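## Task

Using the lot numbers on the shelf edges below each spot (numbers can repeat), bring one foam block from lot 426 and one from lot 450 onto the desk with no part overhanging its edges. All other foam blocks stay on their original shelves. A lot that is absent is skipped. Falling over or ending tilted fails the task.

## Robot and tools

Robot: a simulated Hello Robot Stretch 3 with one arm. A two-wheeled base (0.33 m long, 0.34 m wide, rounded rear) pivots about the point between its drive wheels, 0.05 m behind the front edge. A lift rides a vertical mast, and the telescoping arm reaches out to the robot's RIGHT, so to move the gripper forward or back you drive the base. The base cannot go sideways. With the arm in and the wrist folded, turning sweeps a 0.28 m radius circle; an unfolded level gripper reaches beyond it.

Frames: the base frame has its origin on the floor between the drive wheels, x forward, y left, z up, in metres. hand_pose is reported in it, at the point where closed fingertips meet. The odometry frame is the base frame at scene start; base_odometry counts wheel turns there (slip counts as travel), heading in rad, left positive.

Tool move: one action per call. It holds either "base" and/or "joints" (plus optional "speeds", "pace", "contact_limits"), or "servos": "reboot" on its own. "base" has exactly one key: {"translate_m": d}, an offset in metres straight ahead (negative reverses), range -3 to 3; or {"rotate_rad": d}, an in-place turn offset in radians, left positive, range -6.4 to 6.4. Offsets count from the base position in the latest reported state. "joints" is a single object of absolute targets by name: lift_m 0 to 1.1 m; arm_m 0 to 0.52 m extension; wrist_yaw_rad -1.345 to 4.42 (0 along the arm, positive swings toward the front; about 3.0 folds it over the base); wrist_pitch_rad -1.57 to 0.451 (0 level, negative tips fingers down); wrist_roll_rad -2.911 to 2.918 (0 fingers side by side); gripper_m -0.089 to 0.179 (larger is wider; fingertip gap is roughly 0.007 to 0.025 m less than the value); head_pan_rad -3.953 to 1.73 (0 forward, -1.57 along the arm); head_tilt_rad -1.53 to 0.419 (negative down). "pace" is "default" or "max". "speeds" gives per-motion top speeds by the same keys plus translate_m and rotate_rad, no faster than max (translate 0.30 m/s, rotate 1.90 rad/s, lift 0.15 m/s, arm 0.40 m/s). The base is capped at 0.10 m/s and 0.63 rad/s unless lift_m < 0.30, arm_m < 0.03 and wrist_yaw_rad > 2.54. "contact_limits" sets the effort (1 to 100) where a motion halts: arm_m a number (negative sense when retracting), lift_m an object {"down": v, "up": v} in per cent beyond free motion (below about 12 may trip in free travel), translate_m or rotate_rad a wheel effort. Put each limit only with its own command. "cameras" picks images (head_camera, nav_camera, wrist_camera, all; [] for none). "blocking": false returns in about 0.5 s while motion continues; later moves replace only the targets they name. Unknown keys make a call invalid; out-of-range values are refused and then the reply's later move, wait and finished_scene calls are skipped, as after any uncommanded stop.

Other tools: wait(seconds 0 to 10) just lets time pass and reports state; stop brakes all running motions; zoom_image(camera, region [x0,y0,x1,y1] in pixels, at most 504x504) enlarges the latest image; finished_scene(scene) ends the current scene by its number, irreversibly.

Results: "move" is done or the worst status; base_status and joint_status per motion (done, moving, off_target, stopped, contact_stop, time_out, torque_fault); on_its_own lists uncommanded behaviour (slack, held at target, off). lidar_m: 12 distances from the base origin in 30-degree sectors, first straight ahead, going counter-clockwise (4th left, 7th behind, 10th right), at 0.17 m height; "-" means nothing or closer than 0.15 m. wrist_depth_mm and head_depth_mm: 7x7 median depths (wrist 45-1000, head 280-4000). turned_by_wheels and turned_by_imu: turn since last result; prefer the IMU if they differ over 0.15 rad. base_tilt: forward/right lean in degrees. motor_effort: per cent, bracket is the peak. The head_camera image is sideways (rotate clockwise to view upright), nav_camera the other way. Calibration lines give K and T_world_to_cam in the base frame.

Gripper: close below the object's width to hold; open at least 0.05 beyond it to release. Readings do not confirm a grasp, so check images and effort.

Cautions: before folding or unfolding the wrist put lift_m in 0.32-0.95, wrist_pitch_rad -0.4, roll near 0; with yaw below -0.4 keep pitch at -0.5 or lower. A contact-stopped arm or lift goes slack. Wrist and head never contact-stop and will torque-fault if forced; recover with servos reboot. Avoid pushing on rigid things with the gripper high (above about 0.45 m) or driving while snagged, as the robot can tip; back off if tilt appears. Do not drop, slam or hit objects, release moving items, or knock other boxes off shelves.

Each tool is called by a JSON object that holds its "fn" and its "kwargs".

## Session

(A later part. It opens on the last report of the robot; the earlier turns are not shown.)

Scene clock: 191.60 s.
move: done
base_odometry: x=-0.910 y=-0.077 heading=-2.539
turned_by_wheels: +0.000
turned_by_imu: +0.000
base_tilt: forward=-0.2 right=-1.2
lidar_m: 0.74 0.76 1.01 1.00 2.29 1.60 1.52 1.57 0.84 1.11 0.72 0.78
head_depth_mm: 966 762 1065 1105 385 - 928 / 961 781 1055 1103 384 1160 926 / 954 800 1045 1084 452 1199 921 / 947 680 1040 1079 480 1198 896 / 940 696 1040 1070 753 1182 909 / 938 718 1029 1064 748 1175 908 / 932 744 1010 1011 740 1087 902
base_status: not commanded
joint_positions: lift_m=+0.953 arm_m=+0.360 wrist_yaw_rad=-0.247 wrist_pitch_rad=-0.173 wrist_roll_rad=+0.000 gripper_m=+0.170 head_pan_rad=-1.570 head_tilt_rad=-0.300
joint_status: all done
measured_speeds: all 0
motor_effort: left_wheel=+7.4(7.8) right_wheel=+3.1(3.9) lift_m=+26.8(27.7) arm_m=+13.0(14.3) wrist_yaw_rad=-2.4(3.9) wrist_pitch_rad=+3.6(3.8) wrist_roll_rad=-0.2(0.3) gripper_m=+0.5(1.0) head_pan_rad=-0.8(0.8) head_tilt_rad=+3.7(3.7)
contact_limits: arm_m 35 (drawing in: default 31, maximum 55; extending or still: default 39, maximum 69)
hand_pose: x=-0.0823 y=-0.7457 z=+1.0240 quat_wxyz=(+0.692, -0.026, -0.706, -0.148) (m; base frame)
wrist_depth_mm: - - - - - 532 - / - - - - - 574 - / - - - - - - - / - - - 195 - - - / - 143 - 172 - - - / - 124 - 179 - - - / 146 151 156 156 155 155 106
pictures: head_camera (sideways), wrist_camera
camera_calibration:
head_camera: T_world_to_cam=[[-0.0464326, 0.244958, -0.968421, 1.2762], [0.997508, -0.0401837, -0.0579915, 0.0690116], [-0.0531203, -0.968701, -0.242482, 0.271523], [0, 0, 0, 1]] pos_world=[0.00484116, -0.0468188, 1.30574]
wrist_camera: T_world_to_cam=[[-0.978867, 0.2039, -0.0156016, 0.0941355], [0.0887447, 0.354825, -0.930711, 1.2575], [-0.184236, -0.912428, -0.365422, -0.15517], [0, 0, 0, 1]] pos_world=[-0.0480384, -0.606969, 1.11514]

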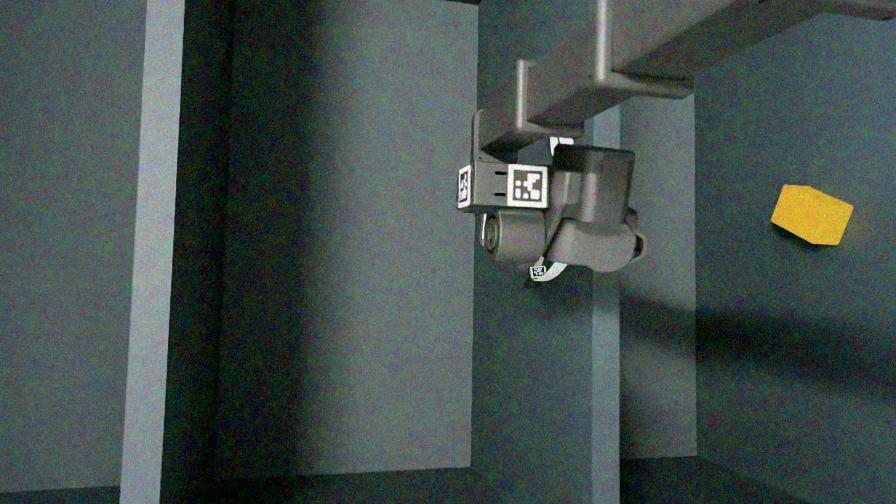

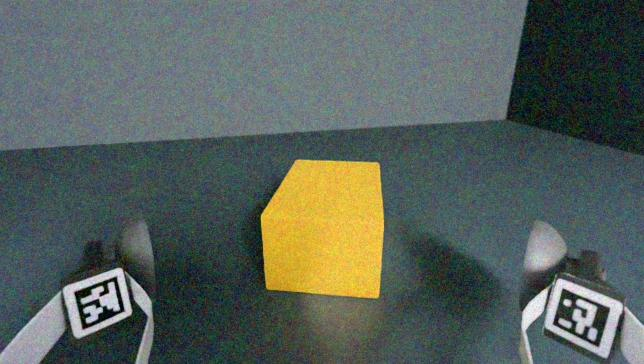

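{"fn": "move", "kwargs": {"joints": {"arm_m":0.408}, "contact_limits": {"arm_m":35}, "cameras": []}}

{"fn": "move", "kwargs": {"joints": {"gripper_m":0.03}, "cameras": ["wrist_camera"]}}

{"fn": "move", "kwargs": {"joints": {"lift_m":1.01}, "cameras": ["wrist_camera"]}}

Scene clock: 200.20 s.
move: done
base_odometry: x=-0.910 y=-0.077 heading=-2.539
turned_by_wheels: +0.000
turned_by_imu: +0.000
base_tilt: forward=-0.2 right=-1.2
lidar_m: 0.74 0.76 1.01 1.00 2.28 1.60 1.53 1.56 0.84 1.11 0.72 0.78
head_depth_mm: 970 757 1064 1100 344 - 930 / 961 781 1058 1093 386 1155 925 / 957 799 1051 973 510 1205 920 / 952 678 1038 1078 529 1190 896 / 943 697 1042 1068 755 1181 908 / 939 720 1026 1067 749 1175 909 / 933 741 1012 1008 739 1077 903
base_status: not commanded
joint_positions: lift_m=+0.953 arm_m=+0.408 wrist_yaw_rad=-0.247 wrist_pitch_rad=-0.173 wrist_roll_rad=+0.000 gripper_m=+0.170 head_pan_rad=-1.570 head_tilt_rad=-0.300
joint_status: all done
measured_speeds: all 0
motor_effort: left_wheel=+7.4(7.9) right_wheel=+3.3(4.2) lift_m=+25.3(26.0) arm_m=+12.5(13.6) wrist_yaw_rad=-2.6(4.6) wrist_pitch_rad=+3.8(3.8) wrist_roll_rad=+0.0(0.3) gripper_m=+0.6(1.0) head_pan_rad=+0.5(0.9) head_tilt_rad=+3.2(4.4)
contact_limits: arm_m 35 (drawing in: default 31, maximum 55; extending or still: default 39, maximum 69)
hand_pose: x=-0.0823 y=-0.7937 z=+1.0240 quat_wxyz=(+0.692, -0.026, -0.706, -0.148) (m; base frame)
wrist_depth_mm: - - - - - - - / - - - - - 525 - / - - - - - - - / - - - 195 - - - / - 143 - 152 152 - - / - 124 - 126 124 - - / 146 151 156 134 132 155 106
pictures: none
No camera images: "cameras" was empty.

Scene clock: 202.13 s.
move: done
base_odometry: x=-0.910 y=-0.077 heading=-2.539
turned_by_wheels: +0.000
turned_by_imu: +0.000
base_tilt: forward=-0.3 right=-1.2
lidar_m: 0.74 0.76 1.01 1.00 2.29 1.60 1.52 1.56 0.84 1.11 0.73 0.78
head_depth_mm: 969 760 1062 1105 344 - 930 / 964 780 1060 1094 386 1158 925 / 952 798 1050 974 510 1207 918 / 949 680 1042 1082 530 1198 896 / 944 699 1034 1076 755 1182 911 / 940 717 1029 1064 748 1177 905 / 930 740 1009 1009 741 1084 904
base_status: not commanded
joint_positions: lift_m=+0.953 arm_m=+0.408 wrist_yaw_rad=-0.248 wrist_pitch_rad=-0.173 wrist_roll_rad=+0.000 gripper_m=+0.031 head_pan_rad=-1.570 head_tilt_rad=-0.300
joint_status: all done
measured_speeds: all 0
motor_effort: left_wheel=+7.5(7.9) right_wheel=+3.1(3.9) lift_m=+24.8(25.6) arm_m=+12.4(13.1) wrist_yaw_rad=-2.5(3.9) wrist_pitch_rad=+3.7(3.8) wrist_roll_rad=+0.0(0.3) gripper_m=-13.6(84.9) head_pan_rad=+0.6(1.2) head_tilt_rad=+4.2(4.5)
contact_limits: arm_m 35 (drawing in: default 31, maximum 55; extending or still: default 39, maximum 69)
hand_pose: x=-0.0823 y=-0.7937 z=+1.0240 quat_wxyz=(+0.692, -0.026, -0.706, -0.148) (m; base frame)
wrist_depth_mm: - - - - - - - / - - - - - 525 - / - - - - - - - / - - - 196 - - - / - - 152 152 148 - - / - - 130 130 125 - - / 156 146 146 137 145 150 161
pictures: wrist_camera
camera_calibration:
wrist_camera: T_world_to_cam=[[-0.978841, 0.204023, -0.0156581, 0.104068], [0.0888399, 0.354797, -0.930713, 1.27452], [-0.184332, -0.912411, -0.365415, -0.198967], [0, 0, 0, 1]] pos_world=[-0.0480383, -0.654969, 1.11514]

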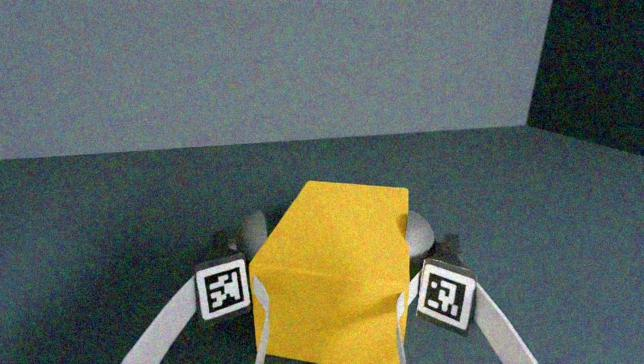

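Scene clock: 203.50 s.
move: done
base_odometry: x=-0.910 y=-0.077 heading=-2.539
turned_by_wheels: +0.000
turned_by_imu: +0.000
base_tilt: forward=-0.3 right=-1.1
lidar_m: 0.74 0.76 1.01 1.00 2.28 1.60 1.53 1.56 0.84 1.11 0.72 0.77
head_depth_mm: 966 759 1066 1099 694 1165 929 / 960 778 1059 400 726 1210 924 / 954 801 1043 491 721 1209 918 / 950 679 1041 515 709 1190 891 / 943 697 1038 1078 753 1185 910 / 934 718 1027 1065 748 1172 908 / 927 741 1009 1008 743 1080 904
base_status: not commanded
joint_positions: lift_m=+1.010 arm_m=+0.408 wrist_yaw_rad=-0.248 wrist_pitch_rad=-0.173 wrist_roll_rad=+0.000 gripper_m=+0.031 head_pan_rad=-1.570 head_tilt_rad=-0.300
joint_status: all done
measured_speeds: all 0
motor_effort: left_wheel=+7.4(7.8) right_wheel=+3.2(4.0) lift_m=+28.1(32.9) arm_m=+11.9(13.1) wrist_yaw_rad=-2.6(4.3) wrist_pitch_rad=+3.8(3.8) wrist_roll_rad=-0.1(0.4) gripper_m=-14.0(14.3) head_pan_rad=+1.0(1.3) head_tilt_rad=+4.0(5.1)
contact_limits: arm_m 35 (drawing in: default 31, maximum 55; extending or still: default 39, maximum 69)
hand_pose: x=-0.0823 y=-0.7937 z=+1.0810 quat_wxyz=(+0.692, -0.026, -0.706, -0.148) (m; base frame)
wrist_depth_mm: - - - - - - - / - - - - - 525 - / - - - - - 554 - / - - - 183 - - - / - - 152 152 148 - - / - - 130 130 124 - - / - 95 - 136 129 108 -
pictures: wrist_camera
camera_calibration:
wrist_camera: T_world_to_cam=[[-0.978841, 0.204023, -0.0156581, 0.104961], [0.0888399, 0.354797, -0.930713, 1.32757], [-0.184332, -0.912411, -0.365415, -0.178139], [0, 0, 0, 1]] pos_world=[-0.0480383, -0.654969, 1.17214]

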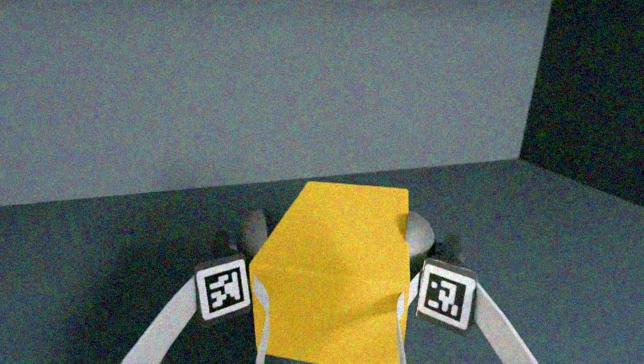

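{"fn": "move", "kwargs": {"joints": {"arm_m":0.0}, "cameras": []}}

{"fn": "move", "kwargs": {"base": {"translate_m":-0.69}, "joints": {"lift_m":0.85,"head_tilt_rad":-0.5}, "cameras": []}}

{"fn": "move", "kwargs": {"base": {"rotate_rad":1.597}, "cameras": []}}

{"fn": "move", "kwargs": {"base": {"translate_m":1.12}, "cameras": ["head_camera","nav_camera"]}}

Scene clock: 221.60 s.
move: done
base_odometry: x=-0.910 y=-0.077 heading=-2.539
turned_by_wheels: +0.000
turned_by_imu: +0.000
base_tilt: forward=-0.4 right=-1.2
lidar_m: 0.74 0.76 1.01 1.00 2.28 1.61 1.53 1.57 0.84 1.11 0.73 0.78
head_depth_mm: 969 756 1063 1102 786 - - / 964 778 1055 1101 733 - - / 958 798 1051 1093 768 - - / 952 676 1042 1077 762 1192 915 / 947 695 1038 1074 756 1189 912 / 936 718 1025 1066 749 1179 911 / 929 738 1008 1009 742 1079 904
base_status: not commanded
joint_positions: lift_m=+1.010 arm_m=+0.001 wrist_yaw_rad=-0.248 wrist_pitch_rad=-0.173 wrist_roll_rad=+0.000 gripper_m=+0.031 head_pan_rad=-1.570 head_tilt_rad=-0.300
joint_status: all done
measured_speeds: all 0
motor_effort: left_wheel=+7.2(7.9) right_wheel=+3.6(4.1) lift_m=+25.7(26.4) arm_m=-12.2(14.7) wrist_yaw_rad=-2.9(4.2) wrist_pitch_rad=+3.7(3.8) wrist_roll_rad=+0.1(0.4) gripper_m=-13.2(14.1) head_pan_rad=+1.5(2.0) head_tilt_rad=+5.4(6.1)
hand_pose: x=-0.0823 y=-0.3863 z=+1.0810 quat_wxyz=(+0.692, -0.026, -0.706, -0.148) (m; base frame)
wrist_depth_mm: - - - - 848 - - / - - - - - - - / - - - - - - - / - - - 184 - - - / - - 152 153 148 - - / - - 130 129 124 - - / - 95 - 137 129 120 -
pictures: none
No camera images: "cameras" was empty.

Scene clock: 229.63 s.
move: done
base_odometry: x=-0.341 y=+0.314 heading=-2.539
turned_by_wheels: +0.000
turned_by_imu: +0.000
base_tilt: forward=-0.4 right=-1.2
lidar_m: 1.42 1.38 1.34 3.55 1.25 0.89 0.84 0.86 1.06 0.69 0.70 1.21
head_depth_mm: 831 1031 1100 847 1259 1003 1251 / 856 1022 1096 835 1251 492 1212 / 884 1019 1087 825 1240 458 281 / 921 1011 1080 814 1229 977 1137 / 661 921 945 727 1083 918 1166 / 558 596 661 712 816 924 1133 / 713 986 1044 783 1197 961 1215
base_status: done
joint_positions: lift_m=+0.850 arm_m=+0.001 wrist_yaw_rad=-0.248 wrist_pitch_rad=-0.173 wrist_roll_rad=+0.000 gripper_m=+0.031 head_pan_rad=-1.570 head_tilt_rad=-0.500
joint_status: all done
measured_speeds: all 0
motor_effort: left_wheel=-3.9(10.4) right_wheel=-8.3(14.1) lift_m=+23.4(27.4) arm_m=-6.3(12.8) wrist_yaw_rad=-3.5(4.4) wrist_pitch_rad=+3.7(3.8) wrist_roll_rad=+0.1(0.4) gripper_m=-13.5(14.2) head_pan_rad=+2.2(2.9) head_tilt_rad=-4.5(8.5)
hand_pose: x=-0.0823 y=-0.3863 z=+0.9210 quat_wxyz=(+0.692, -0.026, -0.706, -0.148) (m; base frame)
wrist_depth_mm: - - - - - 930 - / - - - - - - - / - - - - - - - / - - - 196 - - - / - - 153 152 153 993 - / - - 130 129 125 - 750 / - 95 - 137 131 685 788
pictures: none
No camera images: "cameras" was empty.

Scene clock: 233.27 s.
move: done
base_odometry: x=-0.341 y=+0.314 heading=-0.943
turned_by_wheels: +1.597
turned_by_imu: +1.571
base_tilt: forward=-0.4 right=-1.3
lidar_m: 3.57 1.23 0.88 0.84 0.87 1.07 0.69 1.17 1.21 1.42 1.36 1.34
head_depth_mm: 1204 1306 1425 1565 1747 1628 1321 / 1191 1284 1408 1544 1730 492 1288 / 1187 1281 1377 1532 1702 459 281 / 1183 1281 1389 1528 1686 1603 1239 / 1175 1268 1386 1514 1675 1594 1294 / 1166 1268 1373 1521 1677 1571 1290 / 1164 1260 1368 1505 1694 1566 1293
base_status: done
joint_positions: lift_m=+0.850 arm_m=+0.001 wrist_yaw_rad=-0.248 wrist_pitch_rad=-0.173 wrist_roll_rad=+0.000 gripper_m=+0.031 head_pan_rad=-1.570 head_tilt_rad=-0.500
joint_status: not commanded
measured_speeds: all 0
motor_effort: left_wheel=-8.1(13.5) right_wheel=+10.1(12.1) lift_m=+24.3(24.8) arm_m=-11.9(12.2) wrist_yaw_rad=-3.0(3.8) wrist_pitch_rad=+3.6(3.8) wrist_roll_rad=+0.0(0.3) gripper_m=-13.7(14.1) head_pan_rad=+2.3(3.5) head_tilt_rad=-4.2(5.4)
hand_pose: x=-0.0824 y=-0.3863 z=+0.9210 quat_wxyz=(+0.692, -0.026, -0.706, -0.148) (m; base frame)
wrist_depth_mm: - - - - - - - / - - - - - - - / - - - - - - - / - - - - - - - / - - 155 152 157 - - / - - 130 130 125 - - / - - - 137 132 - -
pictures: none
No camera images: "cameras" was empty.

Scene clock: 245.60 s.
move: done
base_odometry: x=+0.316 y=-0.592 heading=-0.943
turned_by_wheels: +0.000
turned_by_imu: +0.000
base_tilt: forward=-0.3 right=-1.2
lidar_m: 2.47 1.29 0.92 0.88 0.90 1.21 1.80 2.02 1.48 0.93 0.84 1.42
head_depth_mm: 1183 1280 1396 1510 1686 1584 1321 / 1173 1271 1388 1523 988 491 1282 / 1163 1260 1376 1354 941 459 282 / 1166 1262 1371 1332 931 797 1232 / 1163 1256 1371 1319 924 1451 1294 / 1153 1251 1356 1300 922 1270 1289 / 1150 1244 1358 1282 914 1435 1284
base_status: done
joint_positions: lift_m=+0.850 arm_m=+0.001 wrist_yaw_rad=-0.248 wrist_pitch_rad=-0.173 wrist_roll_rad=+0.000 gripper_m=+0.031 head_pan_rad=-1.570 head_tilt_rad=-0.500
joint_status: not commanded
measured_speeds: all 0
motor_effort: left_wheel=+5.9(9.2) right_wheel=+4.4(14.3) lift_m=+25.7(26.1) arm_m=-4.0(13.1) wrist_yaw_rad=-1.9(4.2) wrist_pitch_rad=+3.7(3.8) wrist_roll_rad=+0.0(0.3) gripper_m=-13.5(14.2) head_pan_rad=+3.3(4.1) head_tilt_rad=-2.8(4.7)
hand_pose: x=-0.0824 y=-0.3862 z=+0.9210 quat_wxyz=(+0.692, -0.026, -0.706, -0.148) (m; base frame)
wrist_depth_mm: - - - - - - - / - - - - - - - / - - - - - - - / - - - 196 - - - / - - 152 152 157 - - / - - 130 130 125 - - / - 103 145 136 - - -
pictures: head_camera (sideways), nav_camera (sideways)
camera_calibration:
head_camera: T_world_to_cam=[[-0.0466134, 0.432402, -0.900475, 1.18752], [0.997505, -0.0276934, -0.0649344, 0.0780416], [-0.053015, -0.901256, -0.430032, 0.515582], [0, 0, 0, 1]] pos_world=[0.00484091, -0.0466523, 1.29611]
nav_camera: T_world_to_cam=[[0.0173522, -0.45618, 0.889718, -1.11483], [-0.999791, -0.0175245, 0.0105137, 0.0426301], [0.0107957, -0.889715, -0.456389, 0.54717], [0, 0, 0, 1]] pos_world=[0.0560588, -0.0209892, 1.24115]

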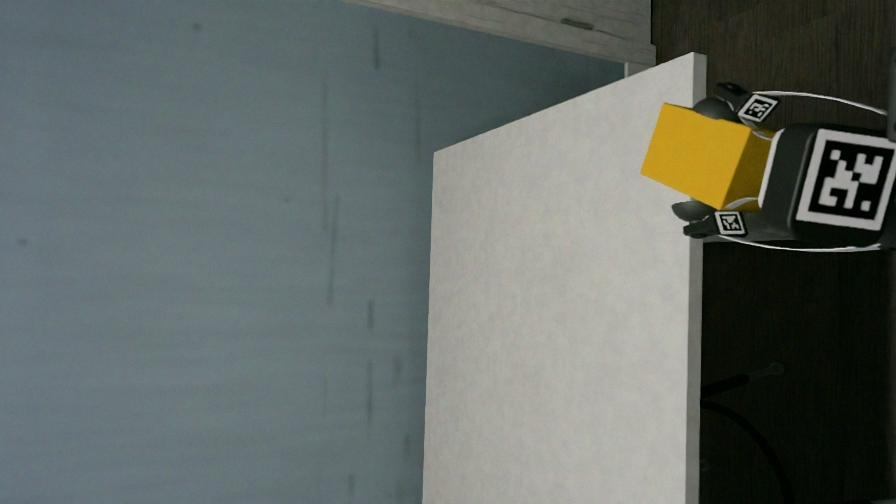

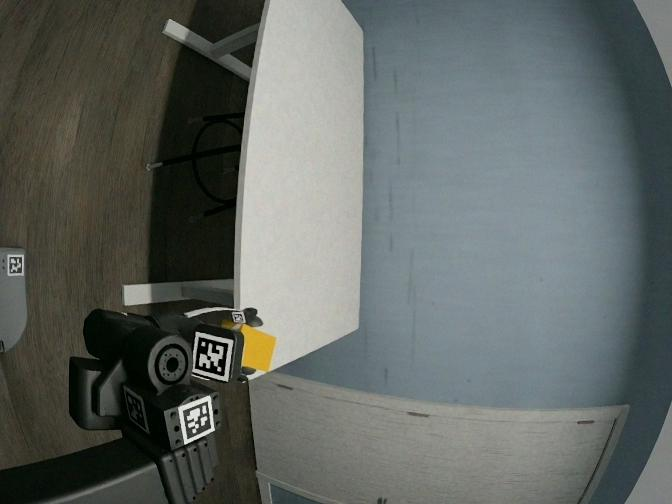

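{"fn": "move", "kwargs": {"base": {"translate_m":0.15}, "cameras": []}}

{"fn": "move", "kwargs": {"joints": {"arm_m":0.43}, "cameras": []}}

{"fn": "move", "kwargs": {"joints": {"lift_m":0.72}, "cameras": ["head_camera"]}}

{"fn": "move", "kwargs": {"joints": {"lift_m":0.665}, "speeds": {"lift_m":0.03}, "contact_limits": {"lift_m":{"down":14}}, "cameras": ["head_camera"]}}

Scene clock: 256.73 s.
move: done
base_odometry: x=+0.405 y=-0.714 heading=-0.943
turned_by_wheels: +0.000
turned_by_imu: +0.000
base_tilt: forward=-0.3 right=-1.1
lidar_m: 2.33 1.29 0.93 0.88 0.90 1.21 1.94 2.03 0.96 0.97 0.78 1.32
head_depth_mm: 1172 1269 1384 1506 961 817 1323 / 1167 1269 1375 1370 950 492 1287 / 1166 1266 1376 1356 944 458 282 / 1165 1261 1365 1333 937 800 1245 / 1160 1247 1363 1327 929 1242 1303 / 1154 1248 1354 1302 923 1440 1258 / 1151 1237 1350 1294 916 1435 1250
base_status: done
joint_positions: lift_m=+0.850 arm_m=+0.001 wrist_yaw_rad=-0.248 wrist_pitch_rad=-0.173 wrist_roll_rad=+0.000 gripper_m=+0.031 head_pan_rad=-1.570 head_tilt_rad=-0.500
joint_status: not commanded
measured_speeds: all 0
motor_effort: left_wheel=+0.1(11.1) right_wheel=+10.5(12.3) lift_m=+25.6(26.4) arm_m=-0.4(2.7) wrist_yaw_rad=-2.9(3.7) wrist_pitch_rad=+3.7(3.8) wrist_roll_rad=-0.2(0.3) gripper_m=-13.6(14.2) head_pan_rad=+3.6(3.9) head_tilt_rad=-2.2(3.4)
hand_pose: x=-0.0824 y=-0.3862 z=+0.9210 quat_wxyz=(+0.692, -0.026, -0.706, -0.148) (m; base frame)
wrist_depth_mm: - - - - - - - / - - - - - - - / - - - - - - - / - - - 183 - - - / - - 152 152 152 - - / - - 130 130 125 - - / - 103 145 136 - - -
pictures: none
No camera images: "cameras" was empty.

Scene clock: 261.10 s.
move: done
base_odometry: x=+0.405 y=-0.714 heading=-0.943
turned_by_wheels: +0.000
turned_by_imu: +0.000
base_tilt: forward=-0.4 right=-1.2
lidar_m: 2.32 1.29 0.93 0.88 0.90 1.21 1.95 2.03 0.96 0.97 0.78 1.32
head_depth_mm: 1175 1267 1397 1503 955 302 - / 1172 1265 1373 1364 399 369 1309 / 1163 1266 1370 576 898 807 1311 / 1158 1254 1368 1187 860 1456 1301 / 1154 1256 1357 1324 924 1235 1296 / 1158 1244 1360 1309 919 1444 1266 / 1147 1238 1345 1294 912 1437 1255
base_status: not commanded
joint_positions: lift_m=+0.850 arm_m=+0.430 wrist_yaw_rad=-0.248 wrist_pitch_rad=-0.173 wrist_roll_rad=+0.000 gripper_m=+0.031 head_pan_rad=-1.570 head_tilt_rad=-0.500
joint_status: all done
measured_speeds: all 0
motor_effort: left_wheel=+0.2(0.7) right_wheel=+10.1(11.0) lift_m=+26.0(26.9) arm_m=+13.2(14.7) wrist_yaw_rad=-3.0(4.4) wrist_pitch_rad=+3.7(3.8) wrist_roll_rad=-0.1(0.3) gripper_m=-13.2(14.1) head_pan_rad=+3.7(4.0) head_tilt_rad=-1.8(3.1)
hand_pose: x=-0.0824 y=-0.8157 z=+0.9210 quat_wxyz=(+0.692, -0.026, -0.706, -0.148) (m; base frame)
wrist_depth_mm: - - - - - - - / - - - - - - - / - - - - - - - / - - - 184 - - - / - - 152 153 148 - - / - - 130 130 125 464 - / - 95 - 136 129 108 -
pictures: none
No camera images: "cameras" was empty.

Scene clock: 263.10 s.
move: done
base_odometry: x=+0.405 y=-0.714 heading=-0.943
turned_by_wheels: +0.000
turned_by_imu: +0.000
base_tilt: forward=-0.3 right=-1.2
lidar_m: 2.32 1.30 0.92 0.88 0.91 1.21 1.95 2.04 0.96 0.97 0.78 1.32
head_depth_mm: 1173 1268 1383 1503 956 814 1324 / 1169 1271 1387 1358 948 487 378 / 1167 1265 1381 1355 623 750 1279 / 1160 1259 1361 1333 645 1455 1308 / 1152 1243 1364 1325 924 1230 1294 / 1155 1244 1347 1307 918 1436 1258 / 1147 1237 1342 1283 914 1430 1261
base_status: not commanded
joint_positions: lift_m=+0.720 arm_m=+0.430 wrist_yaw_rad=-0.248 wrist_pitch_rad=-0.173 wrist_roll_rad=+0.000 gripper_m=+0.031 head_pan_rad=-1.570 head_tilt_rad=-0.500
joint_status: all done
measured_speeds: all 0
motor_effort: left_wheel=+0.1(0.5) right_wheel=+10.2(11.2) lift_m=+25.7(26.8) arm_m=+9.0(12.4) wrist_yaw_rad=-2.2(4.0) wrist_pitch_rad=+3.7(3.8) wrist_roll_rad=-0.1(0.3) gripper_m=-13.4(14.1) head_pan_rad=+3.4(3.9) head_tilt_rad=-2.0(2.3)
hand_pose: x=-0.0824 y=-0.8157 z=+0.7910 quat_wxyz=(+0.692, -0.026, -0.706, -0.148) (m; base frame)
wrist_depth_mm: - - - - - - - / - - - - - - - / - - - - - - - / - - - 183 - - - / - - 152 152 148 - - / - - 130 130 125 - - / - 94 - 137 129 108 -
pictures: head_camera (sideways)
camera_calibration:
head_camera: T_world_to_cam=[[-0.0466134, 0.432402, -0.900475, 1.18752], [0.997505, -0.0276934, -0.0649344, 0.0780416], [-0.053015, -0.901256, -0.430032, 0.515582], [0, 0, 0, 1]] pos_world=[0.00484091, -0.0466523, 1.29611]

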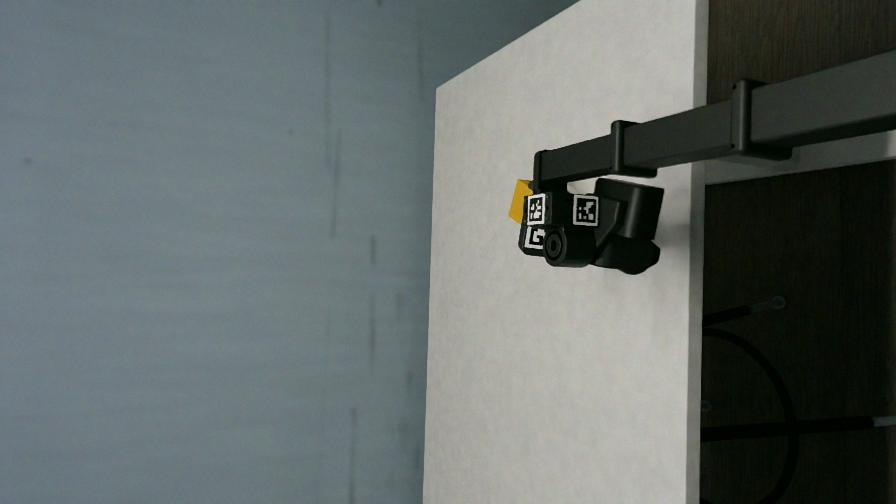

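Scene clock: 265.37 s.
move: done
base_odometry: x=+0.405 y=-0.714 heading=-0.943
turned_by_wheels: +0.000
turned_by_imu: +0.000
base_tilt: forward=-0.3 right=-1.3
lidar_m: 2.33 1.29 0.92 0.88 0.91 1.21 1.94 2.03 0.96 0.97 0.78 1.32
head_depth_mm: 1177 1269 1388 1515 956 812 1323 / 1166 1266 1387 1364 949 781 435 / 1165 1264 1381 1351 870 624 1274 / 1164 1261 1368 1338 748 1452 1306 / 1154 1253 1365 1323 928 1285 1296 / 1152 1248 1363 1308 921 1434 1260 / 1150 1235 1345 1293 916 1437 1253
base_status: not commanded
joint_positions: lift_m=+0.665 arm_m=+0.430 wrist_yaw_rad=-0.249 wrist_pitch_rad=-0.111 wrist_roll_rad=+0.000 gripper_m=+0.031 head_pan_rad=-1.570 head_tilt_rad=-0.500
joint_status: all done
measured_speeds: all 0
motor_effort: left_wheel=+0.2(0.5) right_wheel=+5.1(10.8) lift_m=+18.5(27.0) arm_m=+6.7(9.9) wrist_yaw_rad=-1.3(3.6) wrist_pitch_rad=-7.5(8.3) wrist_roll_rad=-0.1(0.3) gripper_m=-13.3(14.0) head_pan_rad=+3.1(3.7) head_tilt_rad=-0.9(2.2)
contact_limits: lift_m down 14 (down: maximum 72; up: maximum 65)
hand_pose: x=-0.0835 y=-0.8192 z=+0.7513 quat_wxyz=(+0.696, -0.048, -0.705, -0.127) (m; base frame)
wrist_depth_mm: - - - - - - - / - - - - - - - / - - - - - - - / - - - - - - - / - - 153 153 146 - - / - - 130 129 124 - - / - 94 - 134 129 108 -
pictures: head_camera (sideways)
camera_calibration:
head_camera: T_world_to_cam=[[-0.0466134, 0.432402, -0.900475, 1.18752], [0.997505, -0.0276934, -0.0649344, 0.0780416], [-0.053015, -0.901256, -0.430032, 0.515582], [0, 0, 0, 1]] pos_world=[0.00484091, -0.0466523, 1.29611]

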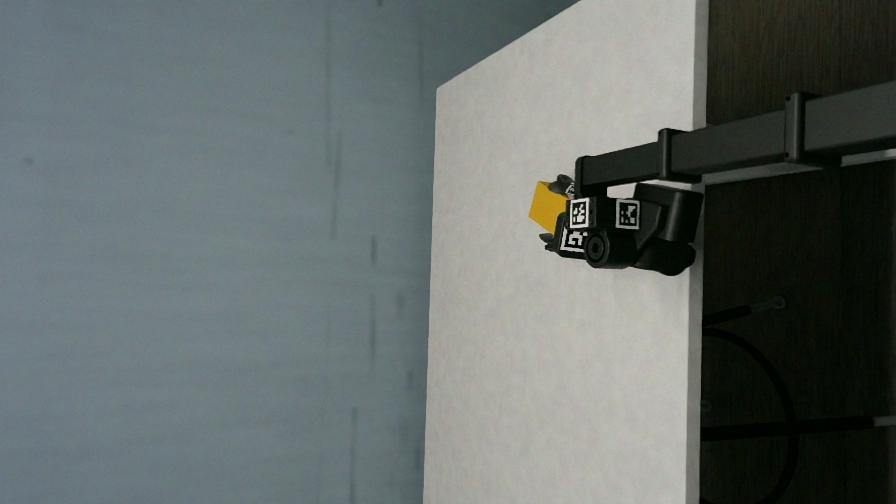

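{"fn": "move", "kwargs": {"joints": {"lift_m":0.675}, "cameras": []}}

{"fn": "move", "kwargs": {"joints": {"gripper_m":0.178}, "cameras": []}}

{"fn": "move", "kwargs": {"joints": {"arm_m":0.0}, "pace": "max", "cameras": ["head_camera"]}}

{"fn": "move", "kwargs": {"joints": {"wrist_pitch_rad":-0.4,"gripper_m":0.03}, "cameras": []}}

{"fn": "move", "kwargs": {"joints": {"wrist_yaw_rad":3.0}, "pace": "max", "cameras": []}}

{"fn": "move", "kwargs": {"joints": {"lift_m":0.28,"head_pan_rad":0.8,"head_tilt_rad":-0.3}, "pace": "max", "cameras": ["nav_camera"]}}

Scene clock: 278.40 s.
move: done
base_odometry: x=+0.405 y=-0.714 heading=-0.943
turned_by_wheels: +0.000
turned_by_imu: +0.000
base_tilt: forward=-0.2 right=-1.4
lidar_m: 2.33 1.29 0.93 0.88 0.91 1.21 1.94 2.03 0.96 0.97 0.78 1.32
head_depth_mm: 1177 1274 1382 1503 958 812 1327 / 1172 1258 1377 1369 948 777 424 / 1164 1268 1372 1353 866 622 1278 / 1163 1257 1355 1333 742 1460 1305 / 1155 1260 1358 1316 927 1236 1295 / 1153 1248 1355 1307 921 1445 1267 / 1142 1238 1353 1292 910 1437 1263
base_status: not commanded
joint_positions: lift_m=+0.675 arm_m=+0.430 wrist_yaw_rad=-0.249 wrist_pitch_rad=-0.146 wrist_roll_rad=+0.000 gripper_m=+0.031 head_pan_rad=-1.570 head_tilt_rad=-0.500
joint_status: all done
measured_speeds: all 0
motor_effort: left_wheel=+0.3(0.8) right_wheel=+4.9(6.1) lift_m=+27.7(28.5) arm_m=+1.9(2.7) wrist_yaw_rad=-1.6(2.9) wrist_pitch_rad=-1.2(7.7) wrist_roll_rad=+0.0(0.3) gripper_m=-13.3(14.0) head_pan_rad=+3.3(3.6) head_tilt_rad=-0.8(1.7)
hand_pose: x=-0.0830 y=-0.8172 z=+0.7525 quat_wxyz=(+0.694, -0.036, -0.706, -0.139) (m; base frame)
wrist_depth_mm: - - - - - - - / - - - - - - - / - - - - - - - / - - - 185 - - - / - - 152 152 147 - - / - - 130 130 125 - - / - 94 - 136 129 108 -
pictures: none
No camera images: "cameras" was empty.

Scene clock: 280.40 s.
move: done
base_odometry: x=+0.405 y=-0.714 heading=-0.943
turned_by_wheels: +0.000
turned_by_imu: +0.000
base_tilt: forward=-0.3 right=-1.2
lidar_m: 2.33 1.29 0.92 0.88 0.91 1.21 1.95 2.02 0.96 0.97 0.78 1.31
head_depth_mm: 1173 1266 1388 1505 957 811 1327 / 1162 1268 1379 1365 951 779 425 / 1168 1256 1368 1342 783 624 1273 / 1162 1255 1370 1341 739 1454 1304 / 1158 1245 1366 1323 925 1243 1303 / 1151 1246 1348 1307 918 1449 1263 / 1147 1234 1357 1289 912 1428 1254
base_status: not commanded
joint_positions: lift_m=+0.675 arm_m=+0.430 wrist_yaw_rad=-0.249 wrist_pitch_rad=-0.164 wrist_roll_rad=+0.000 gripper_m=+0.178 head_pan_rad=-1.570 head_tilt_rad=-0.500
joint_status: all done
measured_speeds: all 0
motor_effort: left_wheel=+0.0(0.8) right_wheel=+4.8(5.9) lift_m=+25.1(27.9) arm_m=-1.6(2.2) wrist_yaw_rad=-1.8(2.9) wrist_pitch_rad=+2.1(2.2) wrist_roll_rad=+0.0(0.3) gripper_m=+0.7(85.0) head_pan_rad=+2.9(3.7) head_tilt_rad=-1.0(2.1)
hand_pose: x=-0.0828 y=-0.8162 z=+0.7482 quat_wxyz=(+0.692, -0.030, -0.706, -0.145) (m; base frame)
wrist_depth_mm: - - - - - - - / - - - - - - - / - - - - - - - / - - - 185 - - - / - 143 - 143 143 - - / - 125 - 130 123 - - / - - - 138 131 - 105
pictures: none
No camera images: "cameras" was empty.

Scene clock: 282.77 s.
move: done
base_odometry: x=+0.405 y=-0.714 heading=-0.943
turned_by_wheels: +0.000
turned_by_imu: +0.000
base_tilt: forward=-0.3 right=-1.1
lidar_m: 2.33 1.29 0.92 0.88 0.91 1.21 1.95 2.03 0.96 0.97 0.78 1.32
head_depth_mm: 1176 1271 1387 1522 957 815 1333 / 1168 1264 1377 1372 949 806 1313 / 1166 1256 1377 1348 905 804 1307 / 1158 1255 1366 1334 904 1456 1305 / 1154 1246 1363 1315 925 1273 1298 / 1154 1244 1353 1303 917 1436 1259 / 1145 1246 1343 1293 912 1427 1252
base_status: not commanded
joint_positions: lift_m=+0.675 arm_m=+0.001 wrist_yaw_rad=-0.249 wrist_pitch_rad=-0.165 wrist_roll_rad=+0.000 gripper_m=+0.178 head_pan_rad=-1.570 head_tilt_rad=-0.500
joint_status: all done
measured_speeds: all 0
motor_effort: left_wheel=+0.0(0.5) right_wheel=+5.1(6.2) lift_m=+25.1(25.8) arm_m=-12.0(14.5) wrist_yaw_rad=-1.7(3.3) wrist_pitch_rad=+2.5(2.5) wrist_roll_rad=+0.0(0.4) gripper_m=+0.6(1.0) head_pan_rad=+3.0(3.8) head_tilt_rad=-0.8(1.8)
hand_pose: x=-0.0827 y=-0.3866 z=+0.7477 quat_wxyz=(+0.692, -0.029, -0.706, -0.146) (m; base frame)
wrist_depth_mm: - - - - - - - / - - - - - - - / - - - - - - - / - - - - - - - / - 146 - - - - - / - 942 - - - - - / - - - - - - 105
pictures: head_camera (sideways)
camera_calibration:
head_camera: T_world_to_cam=[[-0.0466134, 0.432402, -0.900475, 1.18752], [0.997505, -0.0276934, -0.0649344, 0.0780416], [-0.053015, -0.901256, -0.430032, 0.515582], [0, 0, 0, 1]] pos_world=[0.00484091, -0.0466523, 1.29611]

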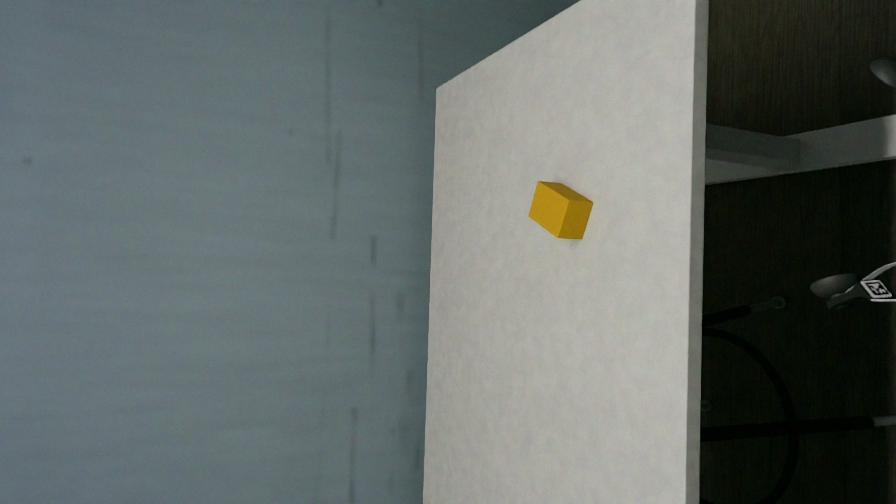

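Scene clock: 284.77 s.
move: done
base_odometry: x=+0.405 y=-0.714 heading=-0.943
turned_by_wheels: +0.000
turned_by_imu: +0.000
base_tilt: forward=-0.3 right=-1.2
lidar_m: 2.33 1.29 0.92 0.88 0.91 1.21 1.95 2.03 0.96 0.97 0.78 1.32
head_depth_mm: 1177 1269 1390 1511 957 814 1328 / 1166 1267 1381 1361 951 807 1314 / 1167 1267 1375 1349 905 803 1311 / 1159 1251 1376 1331 905 1456 1304 / 1157 1256 1371 1314 928 1279 1291 / 1151 1242 1349 1305 924 1443 1265 / 1149 1237 1344 1291 919 1428 1257
base_status: not commanded
joint_positions: lift_m=+0.675 arm_m=+0.001 wrist_yaw_rad=-0.249 wrist_pitch_rad=-0.412 wrist_roll_rad=+0.000 gripper_m=+0.030 head_pan_rad=-1.570 head_tilt_rad=-0.500
joint_status: all done
measured_speeds: all 0
motor_effort: left_wheel=-0.4(0.6) right_wheel=+5.1(5.7) lift_m=+27.8(28.4) arm_m=-11.8(12.9) wrist_yaw_rad=-0.6(2.9) wrist_pitch_rad=+1.6(2.6) wrist_roll_rad=+0.1(0.3) gripper_m=+0.3(83.1) head_pan_rad=+3.1(3.7) head_tilt_rad=+0.0(1.3)
hand_pose: x=-0.0770 y=-0.3638 z=+0.6891 quat_wxyz=(+0.669, +0.058, -0.704, -0.230) (m; base frame)
wrist_depth_mm: - - - - - - - / - - - - - - - / - - - - - - - / - - - - - - - / - - - 161 - - - / 973 - 127 146 130 963 972 / 852 867 815 845 790 836 840
pictures: none
No camera images: "cameras" was empty.

Scene clock: 286.70 s.
move: done
base_odometry: x=+0.405 y=-0.714 heading=-0.943
turned_by_wheels: +0.000
turned_by_imu: +0.000
base_tilt: forward=-0.3 right=-1.3
lidar_m: 2.33 1.29 0.92 0.88 0.91 1.21 1.95 2.03 0.96 0.97 0.77 1.31
head_depth_mm: 1171 1275 1383 1506 954 813 1324 / 1170 1263 1377 1363 949 811 1307 / 1162 1265 1371 1353 906 803 1314 / 1159 1255 1363 1331 904 1460 1298 / 1158 1249 1366 1317 924 1286 1304 / 1153 1245 1348 1309 919 1451 1271 / 1147 1242 1351 1288 912 1436 1259
base_status: not commanded
joint_positions: lift_m=+0.675 arm_m=+0.001 wrist_yaw_rad=+2.997 wrist_pitch_rad=-0.412 wrist_roll_rad=+0.000 gripper_m=+0.030 head_pan_rad=-1.570 head_tilt_rad=-0.500
joint_status: all done
measured_speeds: all 0
motor_effort: left_wheel=+0.2(0.6) right_wheel=+5.4(5.9) lift_m=+29.7(30.1) arm_m=-12.2(12.5) wrist_yaw_rad=+2.1(6.3) wrist_pitch_rad=+1.7(1.9) wrist_roll_rad=+0.2(0.3) gripper_m=+0.2(0.8) head_pan_rad=+2.4(3.7) head_tilt_rad=+0.1(0.9)
hand_pose: x=+0.0112 y=+0.0773 z=+0.6891 quat_wxyz=(+0.195, +0.700, +0.094, +0.680) (m; base frame)
wrist_depth_mm: - 137 - - 890 - - / - 147 - - - - - / - 161 196 - - - - / - 185 - - - - - / - - 206 - - - - / - 990 130 146 130 959 958 / 860 875 260 845 809 838 843
pictures: none
No camera images: "cameras" was empty.

Scene clock: 290.13 s.
move: done
base_odometry: x=+0.405 y=-0.714 heading=-0.943
turned_by_wheels: +0.000
turned_by_imu: +0.000
base_tilt: forward=-0.3 right=-1.1
lidar_m: 2.32 1.29 0.92 0.88 0.91 1.21 1.94 2.03 0.96 0.97 0.78 1.31
head_depth_mm: 2148 2245 2316 2388 2455 2058 1559 / 2320 2411 2503 2593 2644 2027 1548 / 1225 1299 1389 1481 1587 1705 1545 / 1093 1154 1222 1293 1375 1462 1490 / 989 1035 1088 1143 1210 1281 1354 / 901 941 978 1029 1074 1136 1202 / 828 859 890 932 975 1022 1067
base_status: not commanded
joint_positions: lift_m=+0.280 arm_m=+0.001 wrist_yaw_rad=+2.997 wrist_pitch_rad=-0.414 wrist_roll_rad=+0.000 gripper_m=+0.030 head_pan_rad=+0.802 head_tilt_rad=-0.299
joint_status: all done
measured_speeds: all 0
motor_effort: left_wheel=+0.4(0.6) right_wheel=+5.1(6.0) lift_m=+26.1(28.7) arm_m=-10.2(11.8) wrist_yaw_rad=+1.9(3.4) wrist_pitch_rad=+2.1(2.2) wrist_roll_rad=+0.2(0.5) gripper_m=+0.4(0.8) head_pan_rad=-3.1(5.4) head_tilt_rad=+2.3(7.9)
hand_pose: x=+0.0111 y=+0.0770 z=+0.2936 quat_wxyz=(+0.195, +0.700, +0.095, +0.680) (m; base frame)
wrist_depth_mm: - 137 - - 897 - - / - 147 - - - - - / 881 162 826 879 888 878 871 / 736 186 651 718 703 698 696 / 599 576 206 578 575 580 581 / 516 509 130 148 130 496 498 / 436 281 258 270 412 432 433
pictures: nav_camera (sideways)
camera_calibration:
nav_camera: T_world_to_cam=[[0.174839, 0.205125, 0.962993, -1.21143], [0.728354, -0.685065, 0.0136852, 0.0279453], [0.662519, 0.699007, -0.269179, 0.299563], [0, 0, 0, 1]] pos_world=[-0.00701418, 0.0582427, 1.24686]

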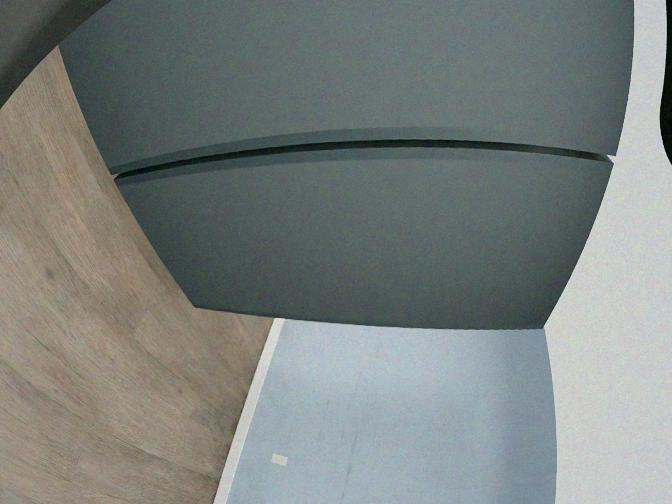

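{"fn": "move", "kwargs": {"base": {"translate_m":1.78}, "pace": "max", "cameras": []}}

{"fn": "move", "kwargs": {"base": {"rotate_rad":1.597}, "joints": {"head_pan_rad":0.0}, "pace": "max", "cameras": ["nav_camera"]}}

Scene clock: 309.63 s.
move: done
base_odometry: x=+1.450 y=-2.154 heading=-0.943
turned_by_wheels: +0.000
turned_by_imu: +0.001
base_tilt: forward=-0.2 right=-1.1
lidar_m: 0.56 0.58 0.78 1.98 1.14 1.29 3.30 1.55 1.21 1.35 0.82 0.59
head_depth_mm: 502 519 535 554 572 594 616 / 545 563 582 602 627 651 679 / 592 614 637 663 693 722 755 / 649 676 704 739 770 809 849 / 720 751 786 831 869 925 974 / 806 849 896 946 1007 1068 1146 / 918 972 1028 1102 1189 1279 1374
base_status: done
joint_positions: lift_m=+0.280 arm_m=+0.001 wrist_yaw_rad=+2.998 wrist_pitch_rad=-0.414 wrist_roll_rad=+0.000 gripper_m=+0.030 head_pan_rad=+0.800 head_tilt_rad=-0.300
joint_status: not commanded
measured_speeds: all 0
motor_effort: left_wheel=+4.5(12.3) right_wheel=+3.2(17.0) lift_m=+24.9(29.4) arm_m=-6.8(9.7) wrist_yaw_rad=+2.0(3.0) wrist_pitch_rad=+2.1(2.2) wrist_roll_rad=+0.0(0.5) gripper_m=+0.2(1.3) head_pan_rad=-2.1(3.6) head_tilt_rad=-2.8(4.3)
hand_pose: x=+0.0110 y=+0.0770 z=+0.2936 quat_wxyz=(+0.195, +0.700, +0.095, +0.680) (m; base frame)
wrist_depth_mm: - 137 - - - - - / - 148 - - - - - / 882 162 862 898 887 843 - / 730 186 663 714 718 699 669 / 599 577 206 569 586 588 573 / 514 508 130 149 130 502 495 / 435 279 257 270 410 432 436
pictures: none
No camera images: "cameras" was empty.

Scene clock: 311.77 s.
move: done
base_odometry: x=+1.450 y=-2.154 heading=+0.654
turned_by_wheels: +1.597
turned_by_imu: +1.565
base_tilt: forward=-0.3 right=-1.2
lidar_m: 2.02 1.04 1.30 3.36 1.96 1.21 1.35 0.82 0.59 0.56 0.58 0.79
head_depth_mm: 1460 1437 1428 1399 1383 1366 1364 / 2055 2034 1991 1957 1922 1842 1548 / 2099 2180 2289 2405 2517 2014 1546 / 2067 2172 2266 2371 2518 1996 1539 / 2057 2151 2256 2363 2513 1981 1527 / 2056 2168 2258 2366 2485 1975 1524 / 2030 2138 2251 2320 2456 1814 1479
base_status: done
joint_positions: lift_m=+0.280 arm_m=+0.001 wrist_yaw_rad=+2.998 wrist_pitch_rad=-0.414 wrist_roll_rad=+0.000 gripper_m=+0.030 head_pan_rad=-0.004 head_tilt_rad=-0.300
joint_status: all done
measured_speeds: all 0
motor_effort: left_wheel=-6.0(15.2) right_wheel=+6.3(14.8) lift_m=+25.7(26.2) arm_m=-11.9(12.9) wrist_yaw_rad=+1.7(2.7) wrist_pitch_rad=+2.2(2.2) wrist_roll_rad=-0.1(0.3) gripper_m=+0.5(0.8) head_pan_rad=+3.1(5.4) head_tilt_rad=-2.4(3.6)
hand_pose: x=+0.0110 y=+0.0770 z=+0.2936 quat_wxyz=(+0.195, +0.700, +0.095, +0.680) (m; base frame)
wrist_depth_mm: - 137 - - - - - / - 147 - - - - - / 926 162 866 905 903 872 881 / 743 186 650 709 702 702 700 / 602 578 206 573 588 580 577 / 514 508 130 149 130 496 490 / 435 279 258 269 411 435 433
pictures: nav_camera (sideways)
camera_calibration:
nav_camera: T_world_to_cam=[[0.270661, 0.0158909, 0.962544, -1.21139], [0.00998663, -0.999856, 0.0136988, 0.0322544], [0.962623, 0.00590484, -0.270781, 0.299761], [0, 0, 0, 1]] pos_world=[0.0389986, 0.0497299, 1.24675]

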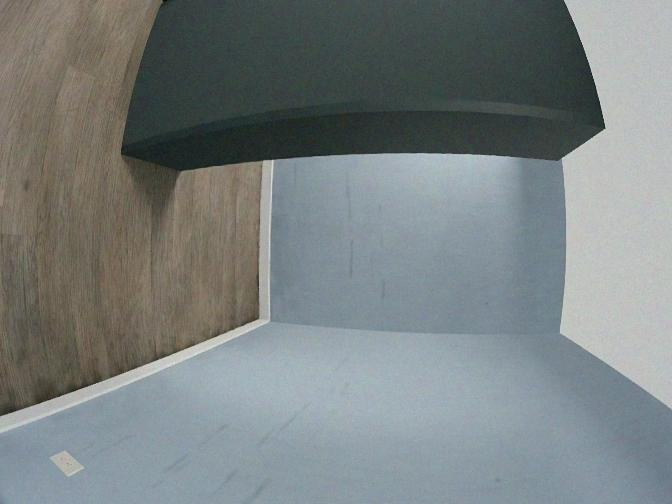

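{"fn": "move", "kwargs": {"base": {"translate_m":1.85}, "pace": "max", "cameras": []}}

{"fn": "move", "kwargs": {"base": {"rotate_rad":-1.597}, "joints": {"head_pan_rad":-2.3,"head_tilt_rad":-0.3}, "pace": "max", "cameras": ["nav_camera","head_camera"]}}

Scene clock: 328.67 s.
move: done
base_odometry: x=+2.919 y=-1.029 heading=+0.654
turned_by_wheels: +0.000
turned_by_imu: +0.002
base_tilt: forward=-0.3 right=-1.0
lidar_m: 0.56 0.58 0.78 2.03 0.67 0.69 2.24 0.76 0.54 0.52 0.54 0.59
head_depth_mm: 464 486 509 538 566 600 638 / 462 483 507 534 564 597 635 / 460 481 504 532 560 594 631 / 458 479 503 530 558 592 626 / 456 477 502 526 555 588 625 / 454 475 499 525 553 585 620 / 452 474 497 522 550 582 615
base_status: done
joint_positions: lift_m=+0.280 arm_m=+0.001 wrist_yaw_rad=+2.998 wrist_pitch_rad=-0.414 wrist_roll_rad=+0.000 gripper_m=+0.030 head_pan_rad=+0.000 head_tilt_rad=-0.300
joint_status: not commanded
measured_speeds: all 0
motor_effort: left_wheel=-0.3(12.8) right_wheel=+7.1(16.3) lift_m=+28.7(29.0) arm_m=+6.7(7.0) wrist_yaw_rad=+1.5(3.0) wrist_pitch_rad=+2.1(2.3) wrist_roll_rad=+0.1(0.3) gripper_m=+0.3(1.0) head_pan_rad=+2.4(3.8) head_tilt_rad=+1.7(2.1)
hand_pose: x=+0.0110 y=+0.0770 z=+0.2936 quat_wxyz=(+0.195, +0.700, +0.095, +0.680) (m; base frame)
wrist_depth_mm: - 137 - - - - - / - 148 - - - - - / - 162 877 907 896 845 - / 671 185 662 718 705 706 - / 598 576 204 571 581 583 568 / 510 511 130 149 130 497 494 / 434 280 259 268 413 430 429
pictures: none
No camera images: "cameras" was empty.

Scene clock: 331.03 s.
move: done
base_odometry: x=+2.919 y=-1.029 heading=-0.943
turned_by_wheels: -1.597
turned_by_imu: -1.566
base_tilt: forward=-0.3 right=-1.2
lidar_m: 0.52 0.54 0.59 0.56 0.58 0.77 2.00 0.67 0.69 2.29 0.76 0.55
head_depth_mm: 1293 1283 1377 1363 1464 1339 1477 / 1330 992 1473 1339 1472 1188 1368 / 574 609 1347 1069 826 1159 953 / 606 630 654 683 715 751 791 / 676 706 739 781 815 861 913 / 764 805 848 897 949 1013 1080 / 2889 3031 3206 3259 2815 1977 1522
base_status: done
joint_positions: lift_m=+0.280 arm_m=+0.001 wrist_yaw_rad=+2.998 wrist_pitch_rad=-0.414 wrist_roll_rad=+0.000 gripper_m=+0.030 head_pan_rad=-2.308 head_tilt_rad=-0.300
joint_status: all done
measured_speeds: translate_m=+0.000 rotate_rad=+0.000 lift_m=+0.000 arm_m=+0.000 wrist_yaw_rad=+0.000 wrist_pitch_rad=+0.000 wrist_roll_rad=+0.000 head_pan_rad=+0.024 head_tilt_rad=+0.000
motor_effort: left_wheel=+5.7(14.5) right_wheel=-5.9(14.8) lift_m=+29.0(29.7) arm_m=-2.0(8.6) wrist_yaw_rad=+0.7(2.8) wrist_pitch_rad=+2.1(2.2) wrist_roll_rad=+0.1(0.3) gripper_m=+0.6(0.8) head_pan_rad=+3.5(5.2) head_tilt_rad=+2.6(4.4)
hand_pose: x=+0.0110 y=+0.0770 z=+0.2936 quat_wxyz=(+0.195, +0.700, +0.095, +0.680) (m; base frame)
wrist_depth_mm: 509 137 533 - - - - / 541 147 - - - - - / - 161 170 - - - - / - 182 189 684 682 701 - / 599 583 206 571 578 585 559 / 515 509 130 148 130 497 495 / 433 281 257 269 414 431 431
pictures: head_camera (sideways), nav_camera (sideways)
camera_calibration:
head_camera: T_world_to_cam=[[0.130606, 0.212702, -0.968349, 1.27504], [0.711173, -0.700622, -0.0579751, 0.0707522], [-0.690778, -0.681092, -0.242773, 0.275797], [0, 0, 0, 1]] pos_world=[-0.0263305, -0.03379, 1.30574]
nav_camera: T_world_to_cam=[[-0.169241, -0.211818, 0.962544, -1.2087], [-0.74996, 0.661342, 0.0136726, 0.0369498], [-0.639467, -0.719555, -0.270781, 0.309558], [0, 0, 0, 1]] pos_world=[0.0211009, -0.0577179, 1.24675]

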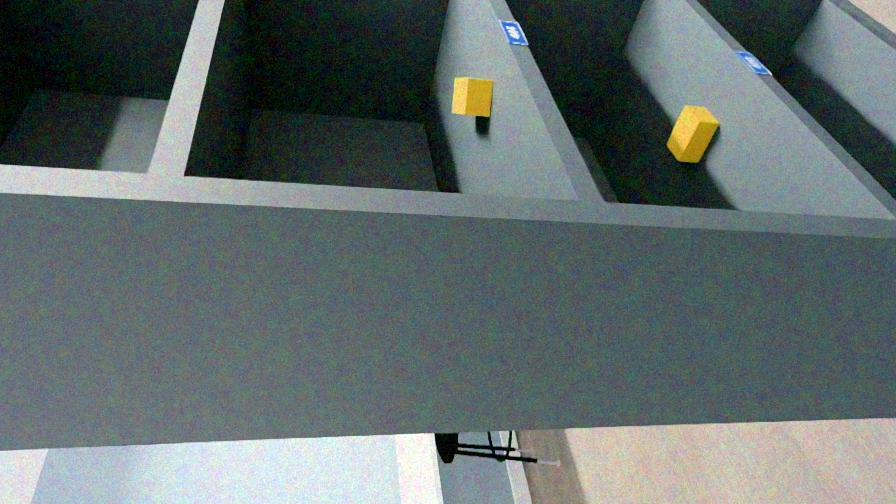

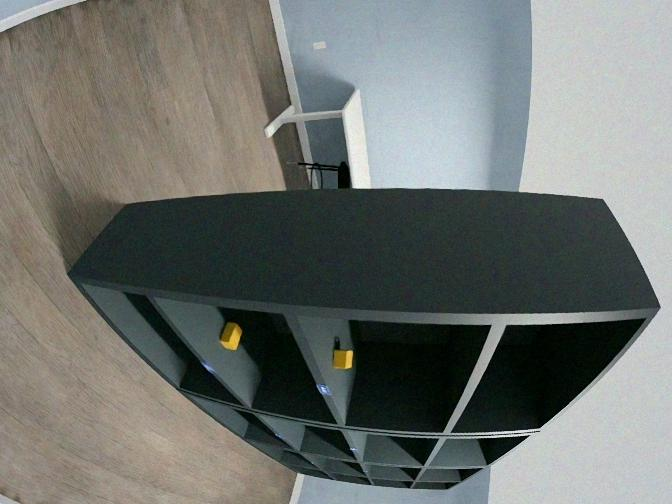

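Reverse into the aisle and read.

{"fn": "move", "kwargs": {"base": {"translate_m":-0.7}, "joints": {"head_pan_rad":-2.3,"head_tilt_rad":-0.35}, "pace": "max", "cameras": ["nav_camera","head_camera"]}}

{"fn": "zoom_image", "kwargs": {"camera": "head_camera", "region": [400, 0, 896, 500]}}

{"fn": "zoom_image", "kwargs": {"camera": "nav_camera", "region": [100, 150, 450, 500]}}

Scene clock: 339.50 s.
move: done
base_odometry: x=+2.507 y=-0.463 heading=-0.943
turned_by_wheels: +0.000
turned_by_imu: +0.000
base_tilt: forward=-0.3 right=-1.2
lidar_m: 1.21 0.79 0.57 0.54 0.56 0.75 1.92 0.82 0.93 0.70 0.49 1.27
head_depth_mm: 1480 1235 1636 1248 1599 1666 1450 / 690 731 778 844 934 1136 1358 / 740 770 816 847 877 958 1009 / 798 840 908 929 779 1039 903 / 866 943 1028 1029 680 1111 872 / 467 924 994 1005 633 1066 867 / 423 864 909 937 595 1015 862
base_status: done
joint_positions: lift_m=+0.280 arm_m=+0.001 wrist_yaw_rad=+2.998 wrist_pitch_rad=-0.414 wrist_roll_rad=+0.000 gripper_m=+0.030 head_pan_rad=-2.300 head_tilt_rad=-0.350
joint_status: all done
measured_speeds: all 0
motor_effort: left_wheel=-3.2(13.8) right_wheel=-2.0(16.4) lift_m=+28.4(29.8) arm_m=-10.9(12.9) wrist_yaw_rad=+1.5(3.1) wrist_pitch_rad=+2.1(2.3) wrist_roll_rad=+0.1(0.3) gripper_m=+0.1(0.9) head_pan_rad=+2.5(5.2) head_tilt_rad=-3.1(6.6)
hand_pose: x=+0.0110 y=+0.0770 z=+0.2936 quat_wxyz=(+0.195, +0.700, +0.095, +0.680) (m; base frame)
wrist_depth_mm: 490 137 526 538 550 - - / 531 147 156 - - - - / - 161 171 - - - - / - 179 189 689 681 670 698 / 600 576 206 574 583 579 576 / 514 505 130 148 130 500 494 / 434 280 257 271 415 431 431
pictures: head_camera (sideways), nav_camera (sideways)
camera_calibration:
head_camera: T_world_to_cam=[[0.160723, 0.24942, -0.954965, 1.25738], [0.718764, -0.692665, -0.059942, 0.07329], [-0.676422, -0.67676, -0.290601, 0.337918], [0, 0, 0, 1]] pos_world=[-0.0261933, -0.0341608, 1.30335]
nav_camera: T_world_to_cam=[[-0.199198, -0.248588, 0.947905, -1.18943], [-0.755685, 0.654807, 0.0129193, 0.0379221], [-0.623907, -0.713745, -0.31829, 0.371322], [0, 0, 0, 1]] pos_world=[0.0233956, -0.0554806, 1.24517]

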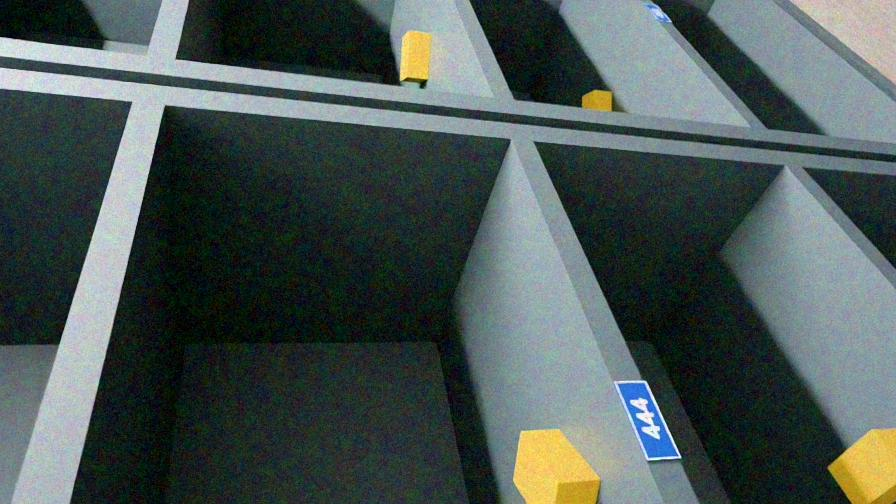

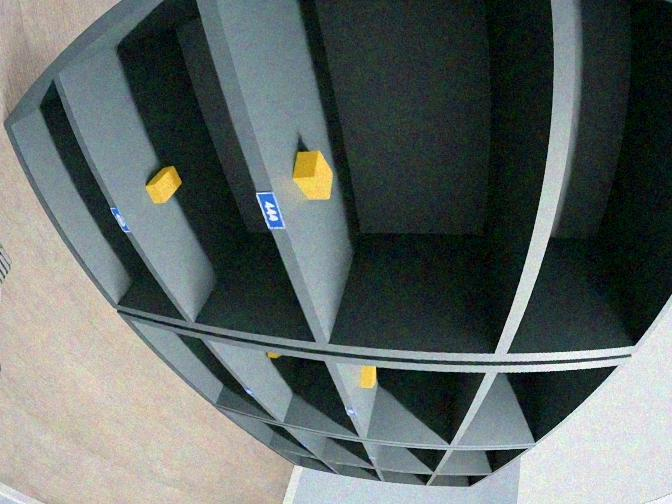

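Scaled by 1.008 from the camera's 896x504 image, which has a finer 1280x720 frame.

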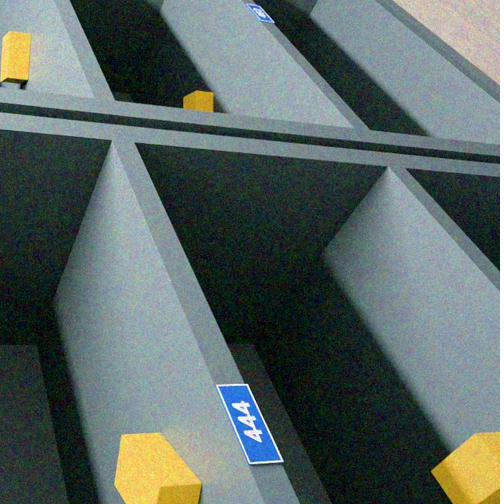

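Scaled by 1.440 from the camera's 672x504 image, which has a finer 792x594 frame.

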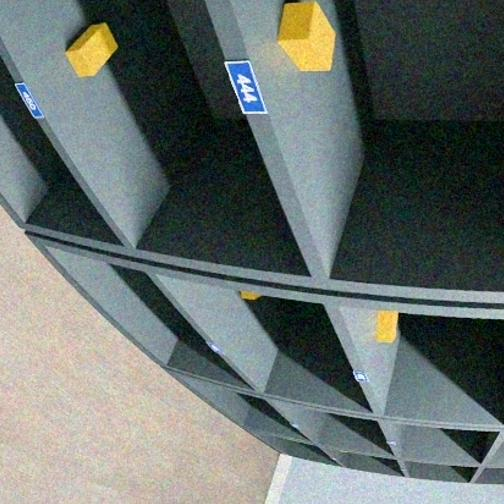

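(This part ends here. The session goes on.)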